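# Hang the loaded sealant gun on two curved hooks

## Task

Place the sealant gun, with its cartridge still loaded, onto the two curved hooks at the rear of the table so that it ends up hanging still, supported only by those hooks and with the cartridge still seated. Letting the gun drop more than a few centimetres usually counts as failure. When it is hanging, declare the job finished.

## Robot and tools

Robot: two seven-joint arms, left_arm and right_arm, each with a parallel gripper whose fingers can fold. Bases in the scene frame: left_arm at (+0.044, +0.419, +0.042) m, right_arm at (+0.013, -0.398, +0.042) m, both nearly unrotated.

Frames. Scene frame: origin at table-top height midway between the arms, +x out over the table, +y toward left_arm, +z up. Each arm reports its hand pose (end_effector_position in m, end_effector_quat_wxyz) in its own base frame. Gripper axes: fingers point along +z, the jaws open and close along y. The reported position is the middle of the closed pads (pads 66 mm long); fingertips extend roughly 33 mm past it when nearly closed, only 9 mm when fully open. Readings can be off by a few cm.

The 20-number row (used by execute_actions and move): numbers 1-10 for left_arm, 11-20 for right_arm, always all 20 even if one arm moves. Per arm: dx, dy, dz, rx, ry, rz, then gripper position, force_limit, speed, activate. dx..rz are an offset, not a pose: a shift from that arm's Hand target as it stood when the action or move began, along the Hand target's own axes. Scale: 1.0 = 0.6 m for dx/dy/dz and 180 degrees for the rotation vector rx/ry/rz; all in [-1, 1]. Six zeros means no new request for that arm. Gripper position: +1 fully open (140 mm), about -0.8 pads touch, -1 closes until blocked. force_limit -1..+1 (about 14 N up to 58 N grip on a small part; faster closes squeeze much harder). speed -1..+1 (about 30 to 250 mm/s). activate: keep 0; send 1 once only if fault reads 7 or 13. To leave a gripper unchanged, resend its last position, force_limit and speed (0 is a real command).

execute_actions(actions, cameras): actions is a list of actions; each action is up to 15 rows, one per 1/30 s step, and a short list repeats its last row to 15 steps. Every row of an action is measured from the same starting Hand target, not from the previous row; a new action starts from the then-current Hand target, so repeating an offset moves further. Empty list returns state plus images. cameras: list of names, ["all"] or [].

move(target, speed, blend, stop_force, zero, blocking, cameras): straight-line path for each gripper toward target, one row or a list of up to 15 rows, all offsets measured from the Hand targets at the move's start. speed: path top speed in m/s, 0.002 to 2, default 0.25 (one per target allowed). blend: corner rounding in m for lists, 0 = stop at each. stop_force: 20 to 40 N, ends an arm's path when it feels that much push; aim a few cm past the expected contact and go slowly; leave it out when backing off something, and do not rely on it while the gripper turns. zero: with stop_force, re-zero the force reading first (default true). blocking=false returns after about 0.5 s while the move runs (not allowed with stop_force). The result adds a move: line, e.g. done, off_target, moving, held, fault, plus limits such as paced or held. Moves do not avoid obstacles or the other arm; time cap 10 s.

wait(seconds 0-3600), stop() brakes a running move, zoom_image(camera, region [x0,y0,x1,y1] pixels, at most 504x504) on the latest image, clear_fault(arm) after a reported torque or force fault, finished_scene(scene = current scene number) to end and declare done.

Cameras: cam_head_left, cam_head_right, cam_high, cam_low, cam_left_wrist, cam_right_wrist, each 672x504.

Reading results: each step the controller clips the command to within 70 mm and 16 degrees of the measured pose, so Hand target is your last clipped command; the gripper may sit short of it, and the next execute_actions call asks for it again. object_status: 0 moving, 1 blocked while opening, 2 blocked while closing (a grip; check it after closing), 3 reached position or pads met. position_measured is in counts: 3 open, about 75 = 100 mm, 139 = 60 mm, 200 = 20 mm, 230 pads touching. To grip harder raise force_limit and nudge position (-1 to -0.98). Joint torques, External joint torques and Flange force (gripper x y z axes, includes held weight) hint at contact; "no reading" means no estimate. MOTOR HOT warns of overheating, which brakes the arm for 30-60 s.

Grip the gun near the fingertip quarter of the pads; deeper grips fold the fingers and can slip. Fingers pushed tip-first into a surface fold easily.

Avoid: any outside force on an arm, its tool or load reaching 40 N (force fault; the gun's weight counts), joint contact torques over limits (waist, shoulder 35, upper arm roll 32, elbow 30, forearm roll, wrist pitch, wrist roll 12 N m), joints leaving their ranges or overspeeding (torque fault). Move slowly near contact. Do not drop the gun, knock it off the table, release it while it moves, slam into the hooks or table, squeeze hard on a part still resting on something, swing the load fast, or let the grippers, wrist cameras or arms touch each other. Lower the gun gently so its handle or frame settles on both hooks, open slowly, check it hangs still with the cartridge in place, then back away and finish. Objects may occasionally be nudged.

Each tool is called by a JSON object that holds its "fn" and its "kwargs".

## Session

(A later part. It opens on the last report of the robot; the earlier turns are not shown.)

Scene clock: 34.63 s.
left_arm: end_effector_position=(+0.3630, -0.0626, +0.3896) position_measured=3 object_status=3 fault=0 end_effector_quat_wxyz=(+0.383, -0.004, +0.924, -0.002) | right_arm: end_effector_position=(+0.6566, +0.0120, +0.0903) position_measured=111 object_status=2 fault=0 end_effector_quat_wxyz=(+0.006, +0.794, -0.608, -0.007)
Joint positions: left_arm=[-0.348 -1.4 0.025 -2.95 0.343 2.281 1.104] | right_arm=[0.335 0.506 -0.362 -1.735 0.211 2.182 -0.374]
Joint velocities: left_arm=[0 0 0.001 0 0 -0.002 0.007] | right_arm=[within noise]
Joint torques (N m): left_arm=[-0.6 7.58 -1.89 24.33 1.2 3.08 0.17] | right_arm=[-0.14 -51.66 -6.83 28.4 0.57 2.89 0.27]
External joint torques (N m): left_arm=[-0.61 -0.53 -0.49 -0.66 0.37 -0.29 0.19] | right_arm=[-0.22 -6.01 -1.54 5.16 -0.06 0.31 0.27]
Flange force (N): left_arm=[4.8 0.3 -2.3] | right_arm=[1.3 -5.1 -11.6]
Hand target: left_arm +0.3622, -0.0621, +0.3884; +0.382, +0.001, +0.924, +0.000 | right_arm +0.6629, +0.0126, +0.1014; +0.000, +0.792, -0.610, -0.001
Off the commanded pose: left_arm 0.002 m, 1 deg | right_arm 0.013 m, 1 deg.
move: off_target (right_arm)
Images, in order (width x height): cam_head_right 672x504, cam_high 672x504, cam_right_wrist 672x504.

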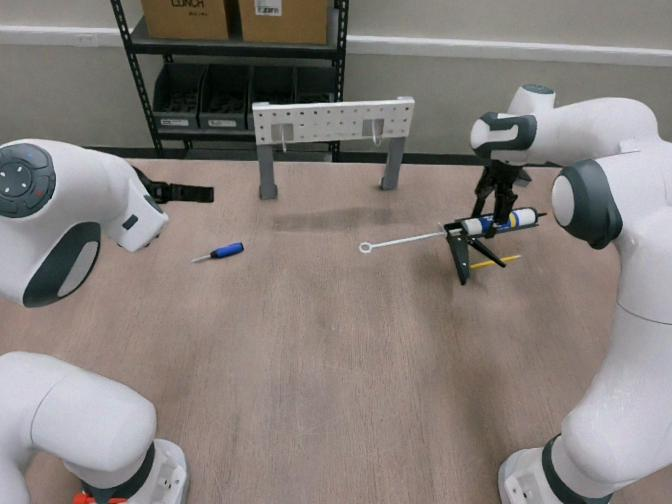

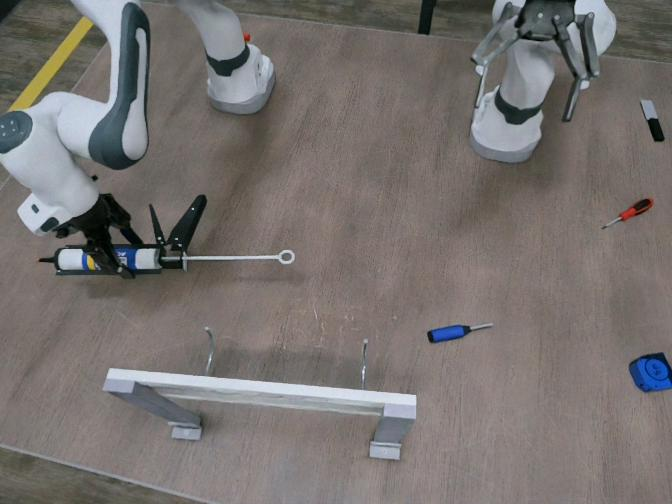

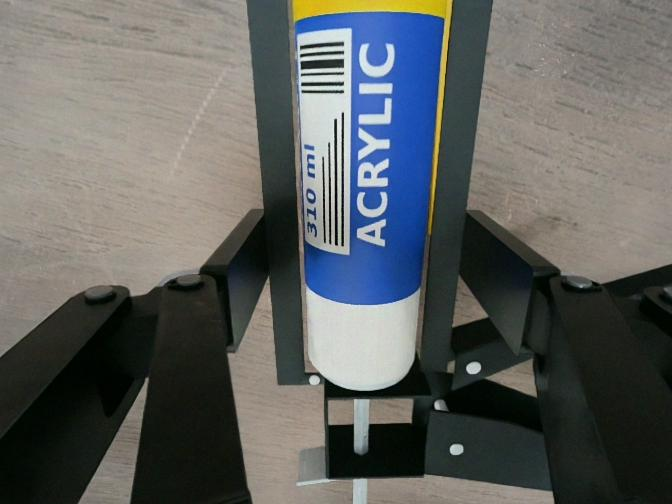

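{"fn": "move", "kwargs": {"target": [0,0,0,0,0,0, 1,1,1,0, -0.3302,0.0438,-0.3633, 0.4963,0.0602,-0.0094, -1,0,-1,0], "speed": 0.15, "cameras": ["cam_right_wrist","cam_head_right","cam_head_left","cam_high","cam_low"]}}

Scene clock: 41.30 s.
left_arm: end_effector_position=(+0.3629, -0.0625, +0.3895) position_measured=3 object_status=3 fault=0 end_effector_quat_wxyz=(+0.383, -0.003, +0.924, -0.002) | right_arm: end_effector_position=(+0.5867, +0.1972, +0.3012) position_measured=111 object_status=2 fault=0 end_effector_quat_wxyz=(-0.488, +0.586, -0.425, +0.488)
Joint positions: left_arm=[-0.349 -1.4 0.026 -2.95 0.344 2.281 1.105] | right_arm=[0.678 0.351 -0.174 -2.696 0.356 4.551 -0.135]
Joint velocities: left_arm=[within noise] | right_arm=[0.001 0 -0.001 0 0 0.002 0.005]
Joint torques (N m): left_arm=[-0.57 7.6 -1.95 24.31 1.24 3.07 0.17] | right_arm=[-0.42 -35.33 -3.24 17.05 0.88 6.52 0.35]
External joint torques (N m): left_arm=[-0.58 -0.52 -0.55 -0.71 0.41 -0.31 0.2] | right_arm=[-0.46 -5.48 -1.74 6.2 0.73 3.79 0.45]
Flange force (N): left_arm=[4.9 0.2 -2.2] | right_arm=[-0.5 -5.5 4.9]
Hand target: left_arm +0.3622, -0.0621, +0.3884; +0.382, +0.001, +0.924, +0.000 | right_arm +0.5870, +0.1972, +0.3195; -0.504, +0.568, -0.421, +0.495
Off the commanded pose: left_arm 0.001 m, 0 deg | right_arm 0.018 m, 3 deg.
joint sent to its limit (right arm) — joint 6 (wrist pitch), upper limit. The joint targets still meet the commanded pose.
move: off_target (right_arm)
Images, in order (width x height): cam_head_left 672x504, cam_head_right 672x504, cam_high 672x504, cam_low 672x504, cam_right_wrist 672x504.

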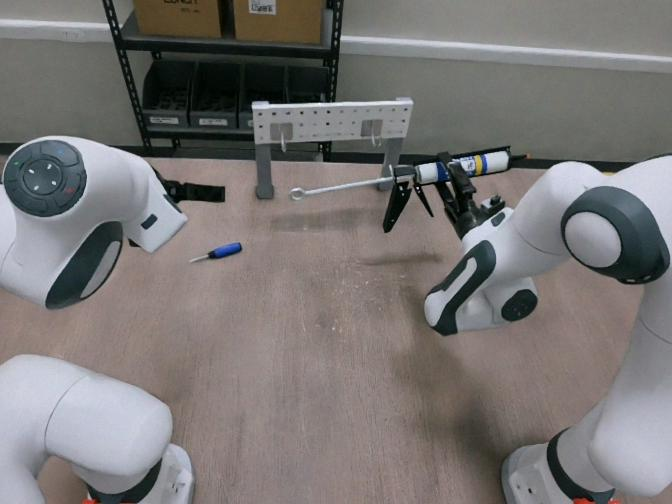

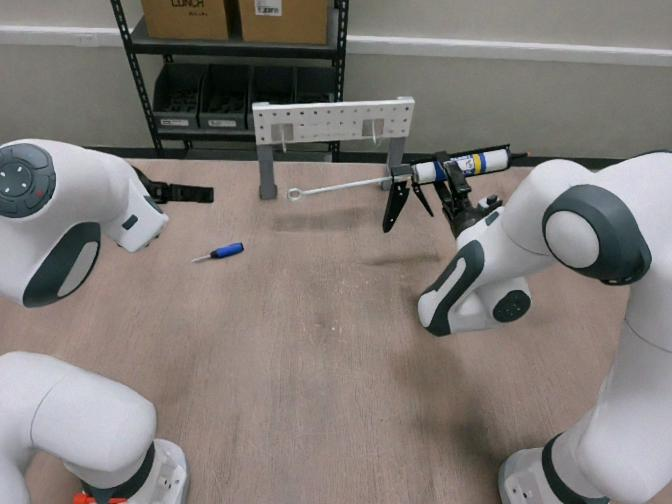

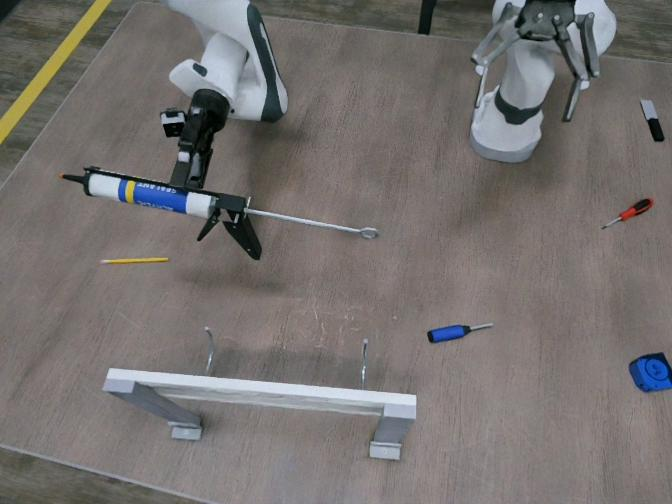

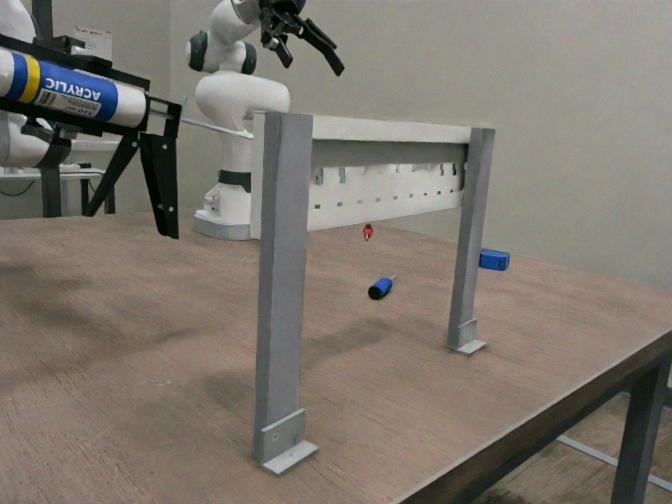

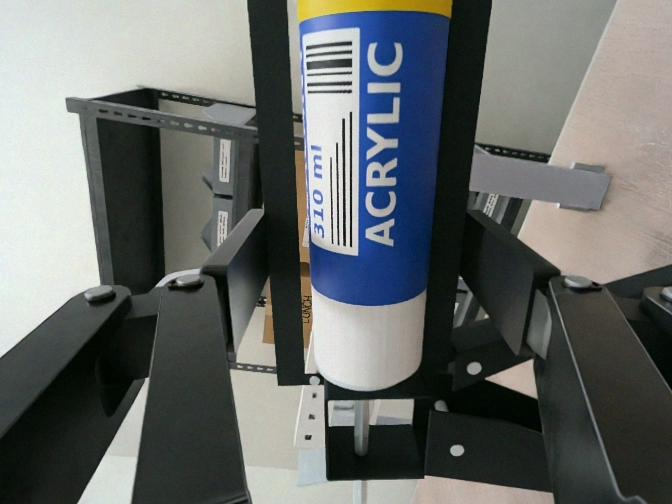

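{"fn": "move", "kwargs": {"target": [0,0,0,0,0,0, 1,1,1,0, -0.258,-0.064,0.163, 0,0,0, -1,0,-1,0], "speed": 0.15, "cameras": ["cam_right_wrist","cam_head_right","cam_head_left","cam_high","cam_low"]}}

{"fn": "zoom_image", "kwargs": {"camera": "cam_high", "region": [60, 160, 460, 460]}}

{"fn": "zoom_image", "kwargs": {"camera": "cam_head_right", "region": [230, 80, 480, 260]}}

Scene clock: 44.27 s.
left_arm: end_effector_position=(+0.3629, -0.0625, +0.3895) position_measured=3 object_status=3 fault=0 end_effector_quat_wxyz=(+0.383, -0.003, +0.924, -0.002) | right_arm: end_effector_position=(+0.6583, +0.3696, +0.3169) position_measured=111 object_status=2 fault=0 end_effector_quat_wxyz=(-0.495, +0.580, -0.426, +0.487)
Joint positions: left_arm=[-0.349 -1.4 0.026 -2.95 0.344 2.281 1.105] | right_arm=[0.906 0.571 -0.128 -2.134 0.706 4.287 -0.369]
Joint velocities: left_arm=[within noise] | right_arm=[0 -0.001 -0.002 0 0 -0.001 -0.007]
Joint torques (N m): left_arm=[-0.61 7.6 -1.89 24.26 1.21 3.07 0.2] | right_arm=[-0.04 -48.57 -5.14 23.53 -0.67 5.87 -0.13]
External joint torques (N m): left_arm=[-0.62 -0.44 -0.49 -0.8 0.38 -0.32 0.23] | right_arm=[0.02 -6.63 -2.2 6.75 -0.19 3.24 -0.03]
Flange force (N): left_arm=[4.8 0.3 -2.0] | right_arm=[-4.8 -9.7 5.9]
Hand target: left_arm +0.3622, -0.0621, +0.3884; +0.382, +0.001, +0.924, +0.000 | right_arm +0.6590, +0.3691, +0.3361; -0.504, +0.568, -0.421, +0.495
Off the commanded pose: left_arm 0.001 m, 0 deg | right_arm 0.019 m, 2 deg.
move: off_target (right_arm)
Images, in order (width x height): cam_head_left 672x504, cam_head_right 672x504, cam_high 672x504, cam_low 672x504, cam_right_wrist 672x504.

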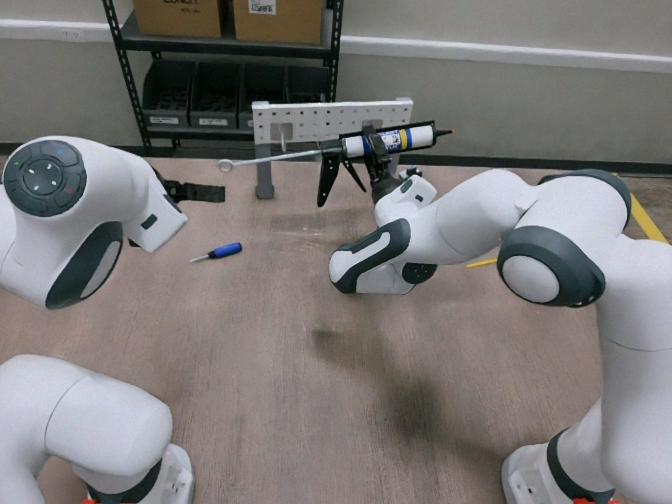

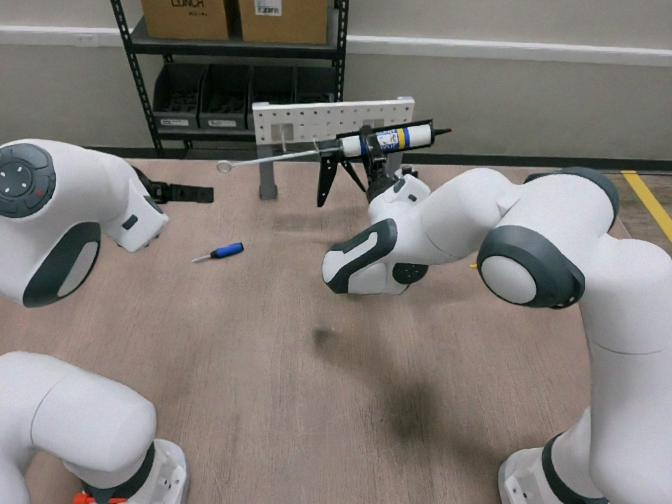

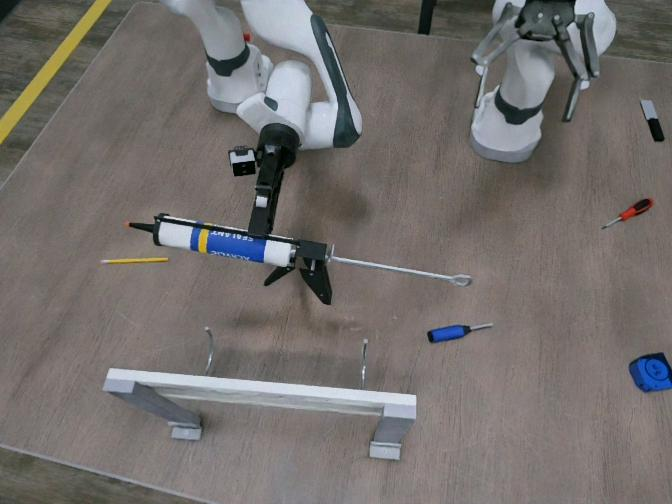

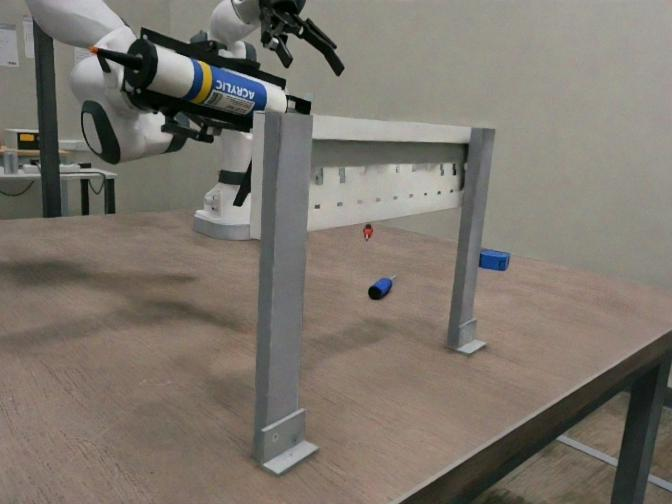

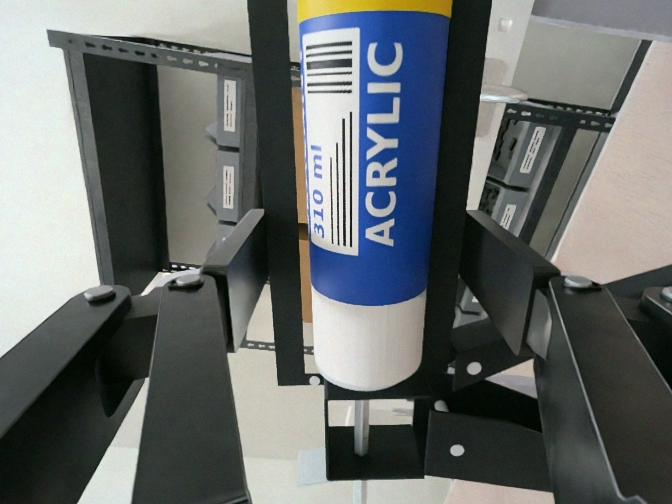

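Scaled by 1.260 from the camera's image (finer frame: 960x720).

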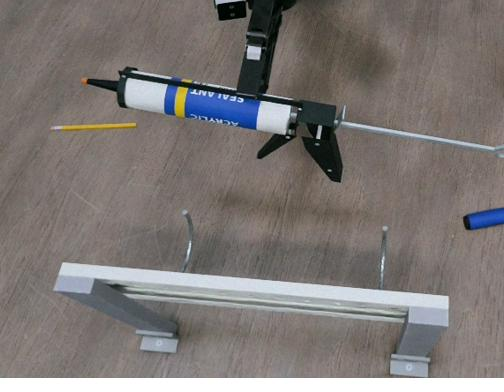

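Scaled by 2.016 from the camera's image (finer frame: 960x720).

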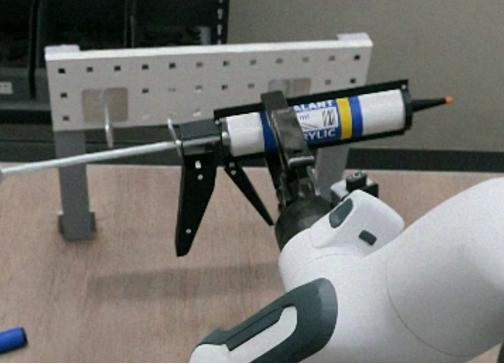

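{"fn": "zoom_image", "kwargs": {"camera": "cam_right_wrist", "region": [430, 0, 672, 180]}}

Scaled by 2.083 from the camera's image (finer frame: 960x720).

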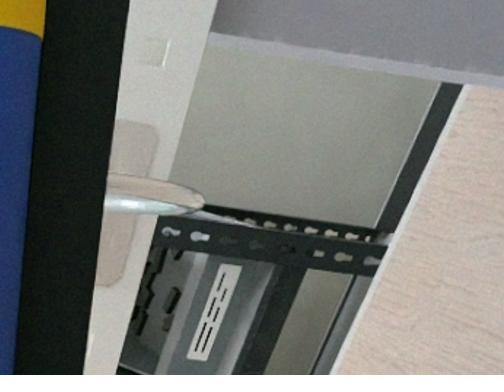

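{"fn": "move", "kwargs": {"target": [0,0,0,0,0,0, 1,1,1,0, 0.0058,-0.0413,0.05, 0,0,0, -1,0,-1,0], "speed": 0.15, "cameras": ["cam_right_wrist","cam_high","cam_head_left"]}}

{"fn": "zoom_image", "kwargs": {"camera": "cam_right_wrist", "region": [430, 0, 672, 180]}}

{"fn": "zoom_image", "kwargs": {"camera": "cam_head_left", "region": [230, 80, 480, 260]}}

Scene clock: 65.37 s.
left_arm: end_effector_position=(+0.3629, -0.0625, +0.3895) position_measured=3 object_status=3 fault=0 end_effector_quat_wxyz=(+0.383, -0.003, +0.924, -0.002) | right_arm: end_effector_position=(+0.6882, +0.3744, +0.3408) position_measured=111 object_status=2 fault=0 end_effector_quat_wxyz=(-0.494, +0.581, -0.426, +0.487)
Joint positions: left_arm=[-0.349 -1.4 0.026 -2.95 0.344 2.281 1.105] | right_arm=[0.906 0.568 -0.165 -2.047 0.706 4.197 -0.409]
Joint velocities: left_arm=[within noise] | right_arm=[0.002 0.001 -0.002 -0.001 0 -0.004 -0.004]
Joint torques (N m): left_arm=[-0.6 7.6 -1.96 24.24 1.24 3.05 0.15] | right_arm=[0.03 -49.98 -6.28 25.33 -1.08 5.77 -0.03]
External joint torques (N m): left_arm=[-0.59 -0.35 -0.55 -0.89 0.41 -0.34 0.17] | right_arm=[-0.08 -6.88 -2.83 7.09 -0.48 3.16 0.07]
Flange force (N): left_arm=[4.8 0.0 -1.7] | right_arm=[-4.1 -10.1 7.0]
Hand target: left_arm +0.3622, -0.0621, +0.3884; +0.382, +0.001, +0.924, +0.000 | right_arm +0.6887, +0.3738, +0.3611; -0.504, +0.568, -0.421, +0.495
Off the commanded pose: left_arm 0.001 m, 0 deg | right_arm 0.020 m, 2 deg.
move: off_target (right_arm)
Images, in order (width x height): cam_head_left 672x504, cam_high 672x504, cam_right_wrist 672x504.

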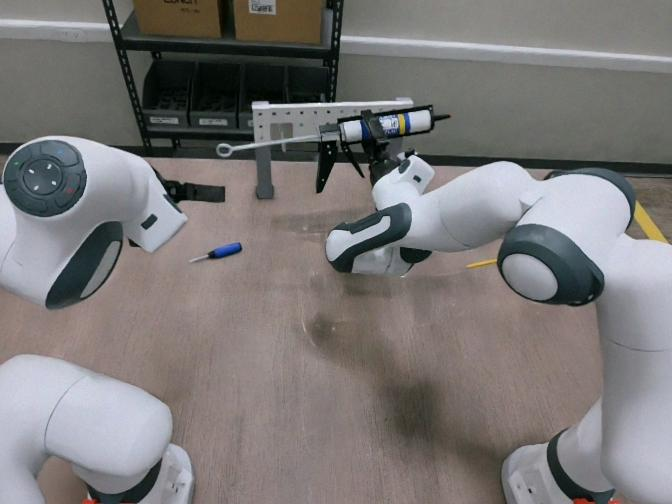

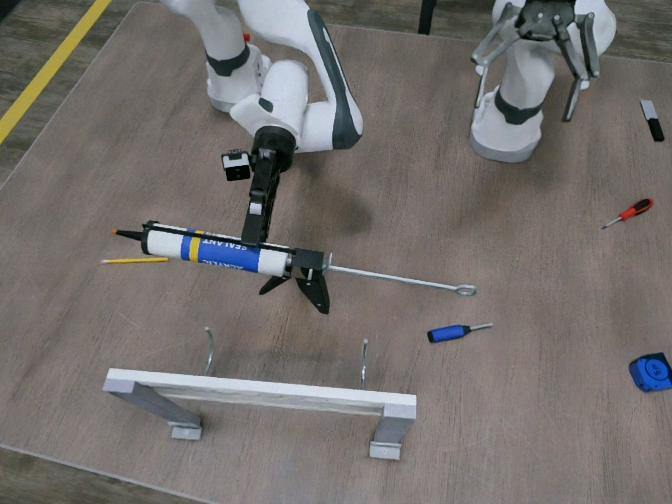

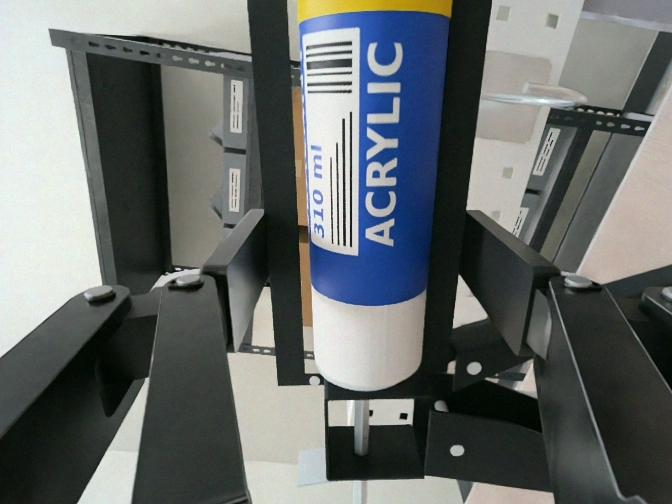

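Scaled by 2.083 from the camera's image (finer frame: 960x720).

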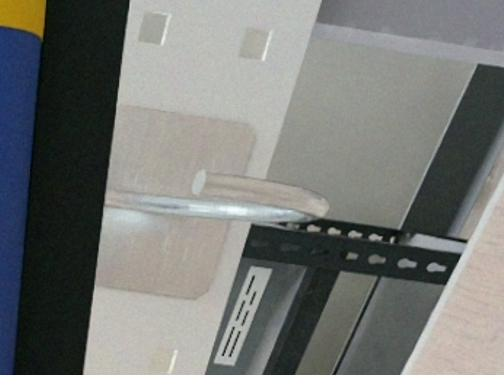

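Scaled by 2.016 from the camera's image (finer frame: 960x720).

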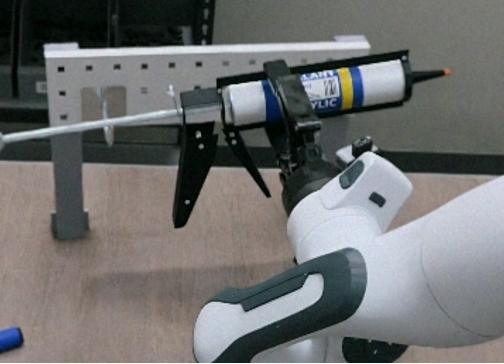

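{"fn": "move", "kwargs": {"target": [0,0,0,0,0,0, 1,1,1,0, 0,0,0.05, 0,0,0, -1,0,-1,0], "speed": 0.1, "cameras": ["cam_right_wrist","cam_high","cam_head_left"]}}

{"fn": "zoom_image", "kwargs": {"camera": "cam_right_wrist", "region": [430, 0, 672, 180]}}

Scene clock: 67.17 s.
left_arm: end_effector_position=(+0.3629, -0.0625, +0.3895) position_measured=3 object_status=3 fault=0 end_effector_quat_wxyz=(+0.383, -0.003, +0.924, -0.002) | right_arm: end_effector_position=(+0.7180, +0.3778, +0.3394) position_measured=111 object_status=2 fault=0 end_effector_quat_wxyz=(-0.493, +0.580, -0.428, +0.487)
Joint positions: left_arm=[-0.349 -1.4 0.026 -2.95 0.344 2.281 1.105] | right_arm=[0.893 0.626 -0.19 -1.945 0.699 4.141 -0.413]
Joint velocities: left_arm=[within noise] | right_arm=[0.002 0.002 -0.003 0 -0.002 -0.005 0]
Joint torques (N m): left_arm=[-0.55 7.66 -1.94 24.3 1.25 3.05 0.18] | right_arm=[-0.1 -52.24 -6.7 26.2 -1.81 5.87 -0.04]
External joint torques (N m): left_arm=[-0.52 -0.38 -0.52 -0.76 0.42 -0.34 0.21] | right_arm=[-0.16 -7 -2.4 7.16 -1.21 3.25 0.05]
Flange force (N): left_arm=[4.5 0.2 -1.8] | right_arm=[-2.5 -8.9 7.2]
Hand target: left_arm +0.3622, -0.0621, +0.3884; +0.382, +0.001, +0.924, +0.000 | right_arm +0.7183, +0.3784, +0.3611; -0.504, +0.568, -0.421, +0.495
Off the commanded pose: left_arm 0.001 m, 0 deg | right_arm 0.022 m, 2 deg.
move: off_target (right_arm)
Images, in order (width x height): cam_head_left 672x504, cam_high 672x504, cam_right_wrist 672x504.

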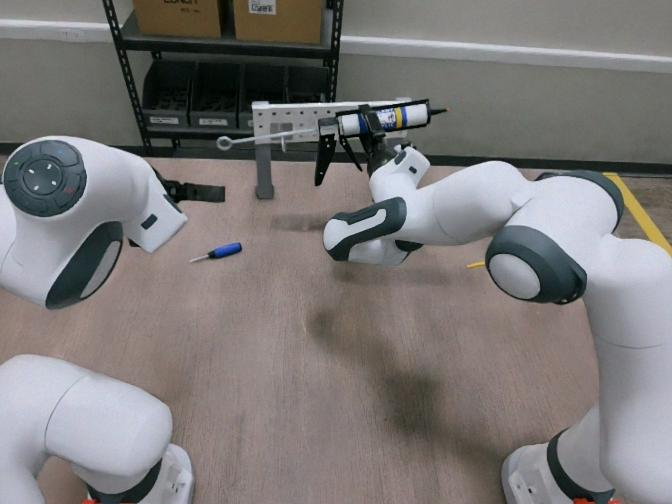

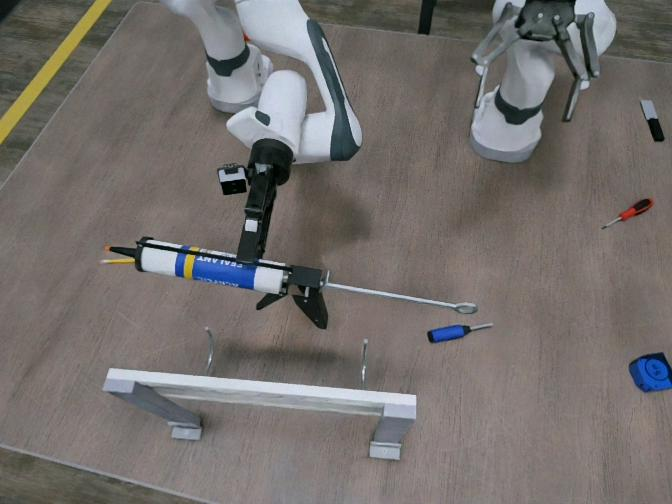

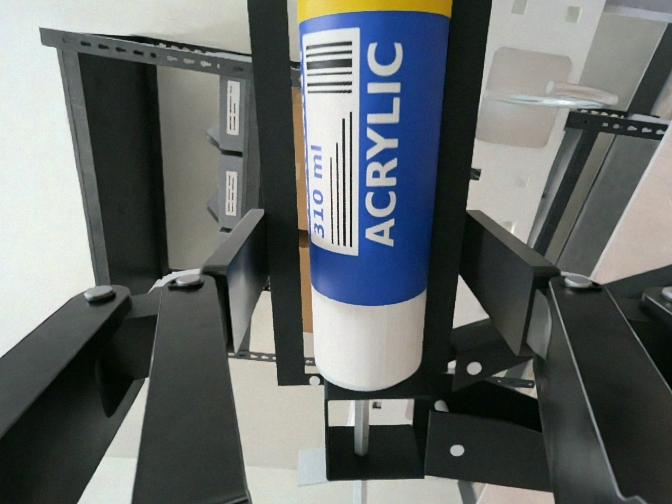

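Scaled by 2.083 from the camera's image (finer frame: 960x720).

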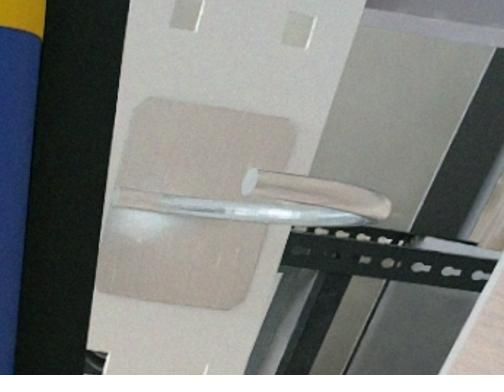

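{"fn": "move", "kwargs": {"target": [0,0,0,0,0,0, 1,1,1,0, 0,-0.005,0.117, 0,0,0, -1,0,-1,0], "speed": 0.1, "cameras": ["cam_right_wrist","cam_high","cam_head_left","cam_low"]}}

{"fn": "zoom_image", "kwargs": {"camera": "cam_right_wrist", "region": [430, 0, 672, 180]}}

{"fn": "zoom_image", "kwargs": {"camera": "cam_high", "region": [60, 160, 500, 460]}}

Scene clock: 69.70 s.
left_arm: end_effector_position=(+0.3629, -0.0625, +0.3895) position_measured=3 object_status=3 fault=0 end_effector_quat_wxyz=(+0.383, -0.003, +0.924, -0.002) | right_arm: end_effector_position=(+0.7873, +0.3910, +0.3399) position_measured=111 object_status=2 fault=0 end_effector_quat_wxyz=(-0.494, +0.582, -0.427, +0.486)
Joint positions: left_arm=[-0.349 -1.4 0.026 -2.95 0.344 2.281 1.105] | right_arm=[0.857 0.777 -0.242 -1.667 0.7 3.992 -0.435]
Joint velocities: left_arm=[within noise] | right_arm=[0 0 -0.001 0 0.001 -0.005 0]
Joint torques (N m): left_arm=[-0.61 7.63 -1.92 24.28 1.25 3.08 0.16] | right_arm=[-1.04 -57.76 -9.22 28.3 -0.9 5.8 -0.07]
External joint torques (N m): left_arm=[-0.63 -0.46 -0.5 -0.78 0.41 -0.31 0.18] | right_arm=[-1.04 -7.5 -3 7.52 -0.3 3.19 0.02]
Flange force (N): left_arm=[4.9 0.2 -2.0] | right_arm=[-4.7 -9.6 10.2]
Hand target: left_arm +0.3622, -0.0621, +0.3884; +0.382, +0.001, +0.924, +0.000 | right_arm +0.7876, +0.3897, +0.3640; -0.504, +0.568, -0.421, +0.495
Off the commanded pose: left_arm 0.001 m, 0 deg | right_arm 0.024 m, 2 deg.
move: off_target (right_arm)
Images, in order (width x height): cam_head_left 672x504, cam_high 672x504, cam_low 672x504, cam_right_wrist 672x504.

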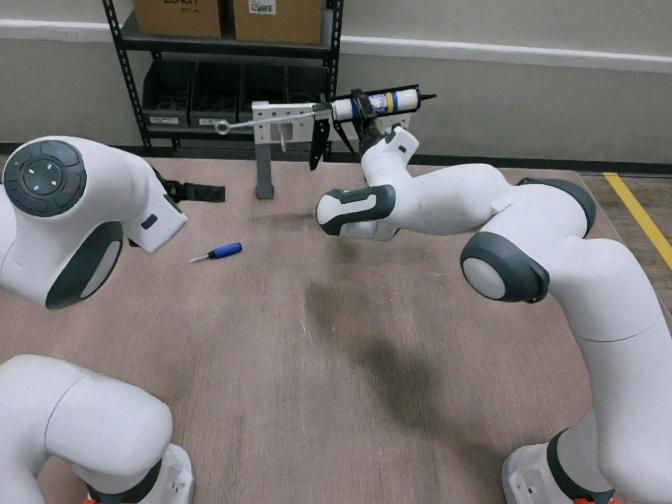

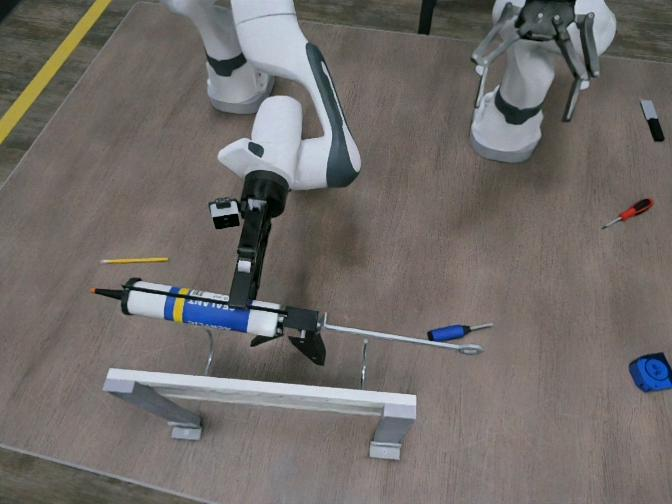

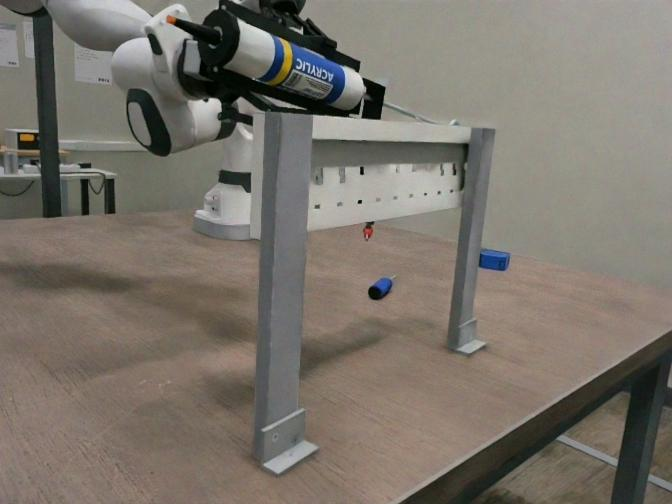

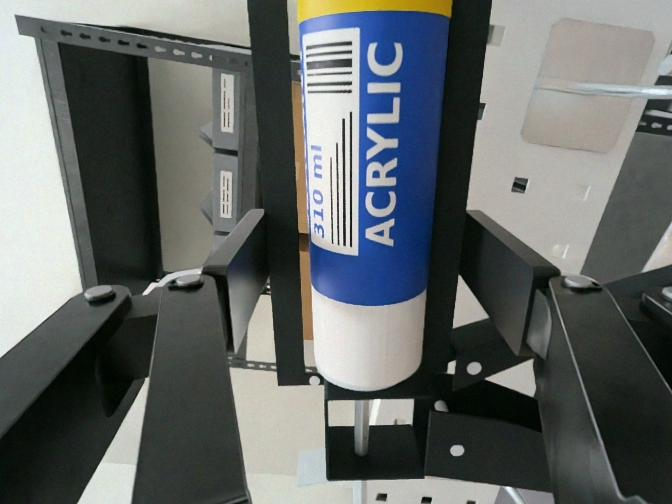

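Scaled by 2.083 from the camera's image (finer frame: 960x720).

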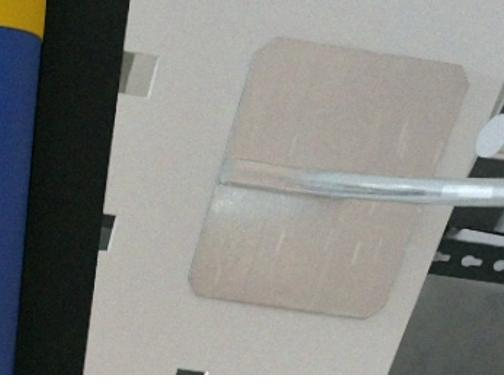

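Scaled by 1.145 from the camera's image (finer frame: 960x720).

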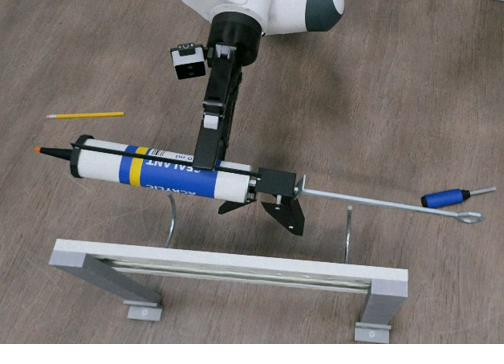

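{"fn": "move", "kwargs": {"target": [0,0,0,0,0,0, 1,1,1,0, -0.0139,0.099,0, 0,0,0, -1,0,-1,0], "speed": 0.08, "cameras": ["cam_right_wrist","cam_high","cam_head_left","cam_low"]}}

{"fn": "zoom_image", "kwargs": {"camera": "cam_head_left", "region": [210, 70, 450, 230]}}

{"fn": "zoom_image", "kwargs": {"camera": "cam_high", "region": [60, 160, 500, 460]}}

Scene clock: 71.93 s.
left_arm: end_effector_position=(+0.3629, -0.0625, +0.3895) position_measured=3 object_status=3 fault=0 end_effector_quat_wxyz=(+0.383, -0.003, +0.924, -0.002) | right_arm: end_effector_position=(+0.7868, +0.3906, +0.2772) position_measured=111 object_status=2 fault=0 end_effector_quat_wxyz=(-0.488, +0.587, -0.425, +0.487)
Joint positions: left_arm=[-0.349 -1.4 0.026 -2.95 0.344 2.281 1.105] | right_arm=[0.837 0.896 -0.226 -1.637 0.673 4.054 -0.38]
Joint velocities: left_arm=[within noise] | right_arm=[0 0 0 -0.001 -0.001 0 0.005]
Joint torques (N m): left_arm=[-0.62 7.63 -1.95 24.31 1.23 3.06 0.15] | right_arm=[-1.01 -59 -8.93 26.91 -1.47 6.41 0.31]
External joint torques (N m): left_arm=[-0.61 -0.32 -0.52 -0.87 0.4 -0.35 0.17] | right_arm=[-1.08 -7.69 -2.58 7.32 -1.09 3.73 0.4]
Flange force (N): left_arm=[4.6 0.0 -1.7] | right_arm=[-0.5 -6.4 8.0]
Hand target: left_arm +0.3622, -0.0621, +0.3884; +0.382, +0.001, +0.924, +0.000 | right_arm +0.7876, +0.3898, +0.3040; -0.504, +0.568, -0.421, +0.495
Off the commanded pose: left_arm 0.001 m, 0 deg | right_arm 0.027 m, 3 deg.
move: off_target (right_arm)
Images, in order (width x height): cam_head_left 672x504, cam_high 672x504, cam_low 672x504, cam_right_wrist 672x504.

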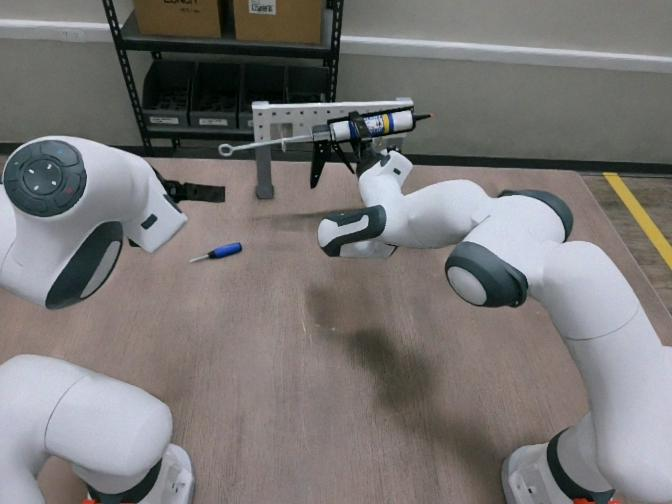

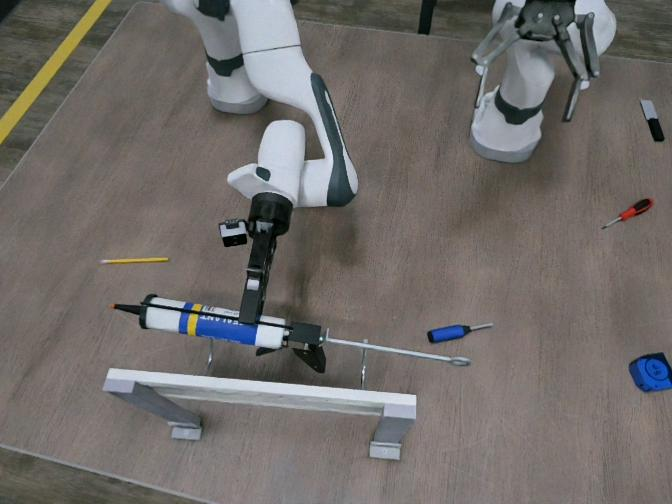

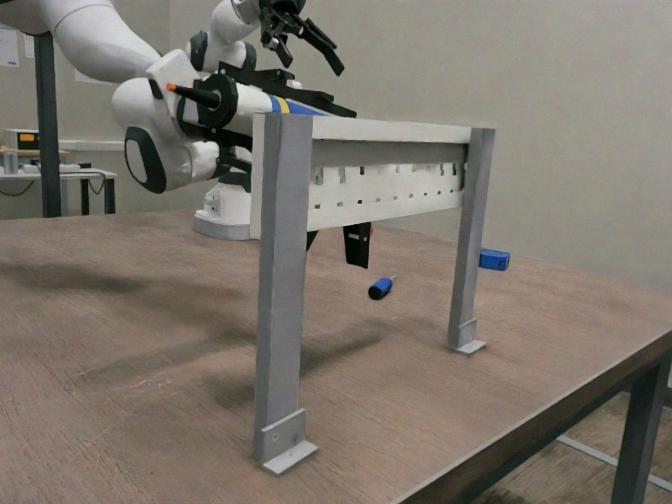

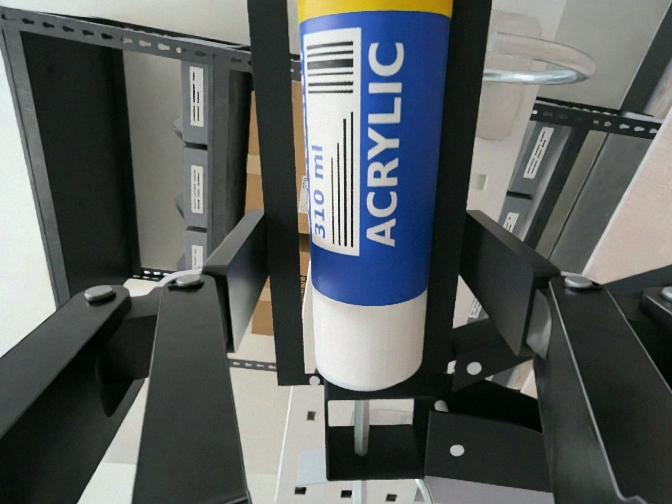

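Scaled by 2.100 from the camera's image (finer frame: 960x720).

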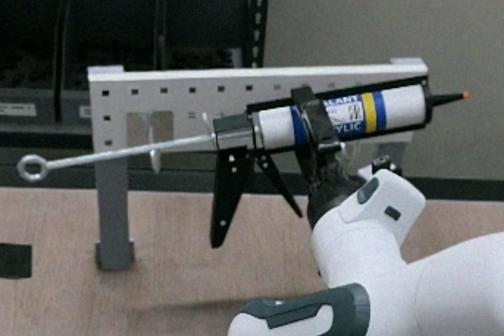

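Scaled by 1.145 from the camera's image (finer frame: 960x720).

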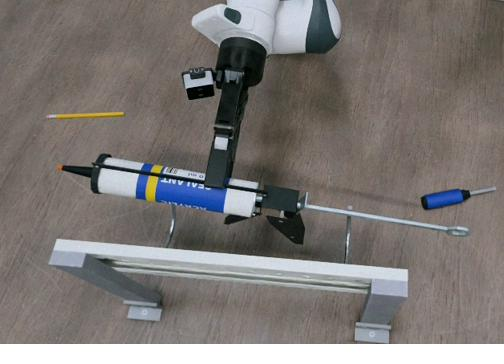

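{"fn": "move", "kwargs": {"target": [0,0,0,0,0,0, 1,1,1,0, -0.0035,0.025,0, 0,0,0, -1,0,-1,0], "speed": 0.05, "cameras": ["cam_right_wrist","cam_high","cam_head_left"]}}

{"fn": "zoom_image", "kwargs": {"camera": "cam_head_left", "region": [210, 70, 450, 230]}}

Scene clock: 73.10 s.
left_arm: end_effector_position=(+0.3629, -0.0625, +0.3895) position_measured=3 object_status=3 fault=0 end_effector_quat_wxyz=(+0.383, -0.003, +0.924, -0.002) | right_arm: end_effector_position=(+0.7867, +0.3915, +0.2748) position_measured=111 object_status=2 fault=0 end_effector_quat_wxyz=(-0.492, +0.582, -0.419, +0.493)
Joint positions: left_arm=[-0.349 -1.4 0.026 -2.95 0.344 2.281 1.105] | right_arm=[0.833 0.921 -0.223 -1.62 0.666 4.08 -0.374]
Joint velocities: left_arm=[within noise] | right_arm=[-0.001 0.002 0.001 0.001 -0.001 0.003 0.002]
Joint torques (N m): left_arm=[-0.61 7.6 -1.92 24.36 1.24 3.09 0.16] | right_arm=[-1.67 -55.29 -7.77 24.08 -0.76 4.63 0.71]
External joint torques (N m): left_arm=[-0.62 -0.48 -0.52 -0.7 0.41 -0.3 0.18] | right_arm=[-1.78 -3.87 -1.49 4.72 -0.4 2.01 0.8]
Flange force (N): left_arm=[4.7 0.2 -2.1] | right_arm=[-0.6 -1.3 9.2]
Hand target: left_arm +0.3622, -0.0621, +0.3884; +0.382, +0.001, +0.924, +0.000 | right_arm +0.7875, +0.3898, +0.2889; -0.504, +0.568, -0.421, +0.495
Off the commanded pose: left_arm 0.001 m, 0 deg | right_arm 0.014 m, 2 deg.
move: off_target (right_arm)
Images, in order (width x height): cam_head_left 672x504, cam_high 672x504, cam_right_wrist 672x504.

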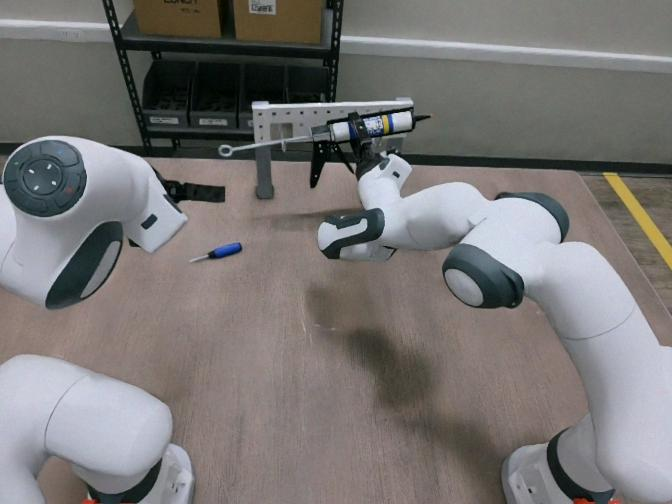

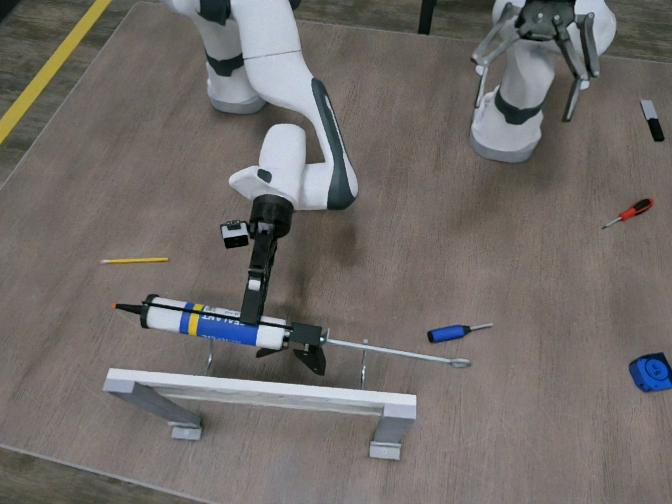

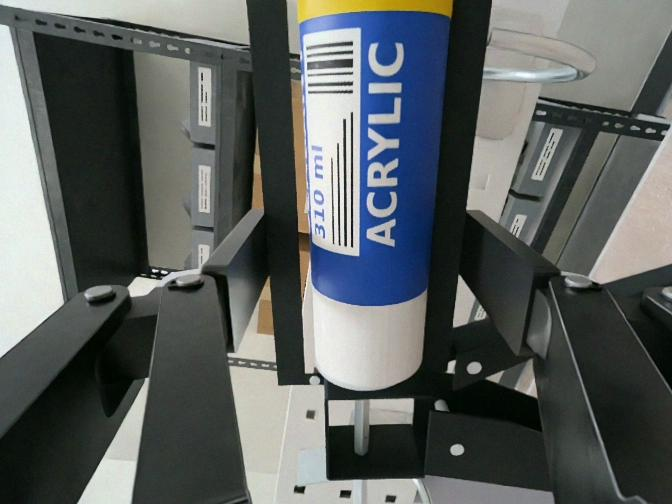

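Scaled by 2.100 from the camera's image (finer frame: 960x720).

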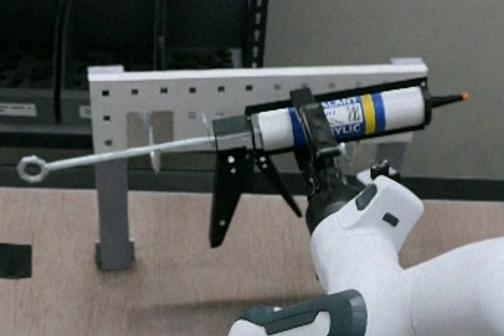

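{"fn": "zoom_image", "kwargs": {"camera": "cam_right_wrist", "region": [430, 0, 672, 180]}}

{"fn": "zoom_image", "kwargs": {"camera": "cam_high", "region": [100, 280, 300, 420]}}

{"fn": "zoom_image", "kwargs": {"camera": "cam_high", "region": [300, 280, 500, 420]}}

Scaled by 2.083 from the camera's image (finer frame: 960x720).

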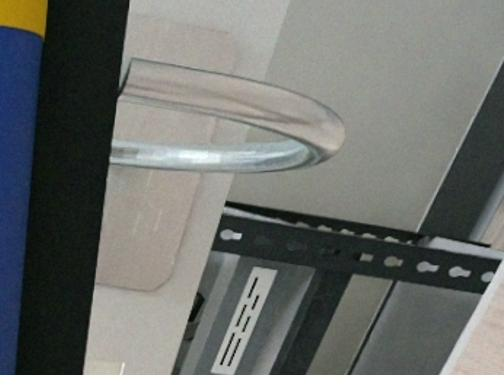

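Scaled by 2.520 from the camera's image (finer frame: 960x720).

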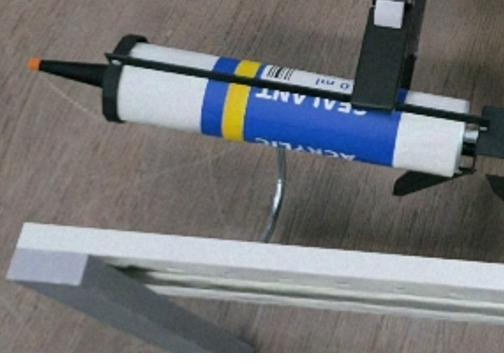

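Scaled by 2.520 from the camera's image (finer frame: 960x720).

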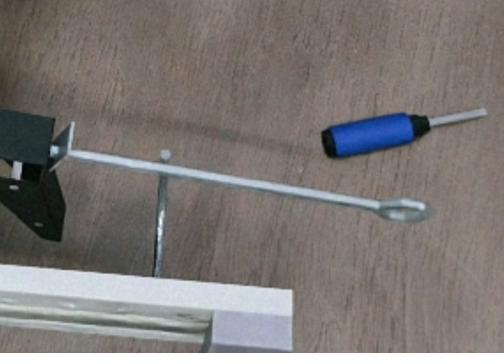

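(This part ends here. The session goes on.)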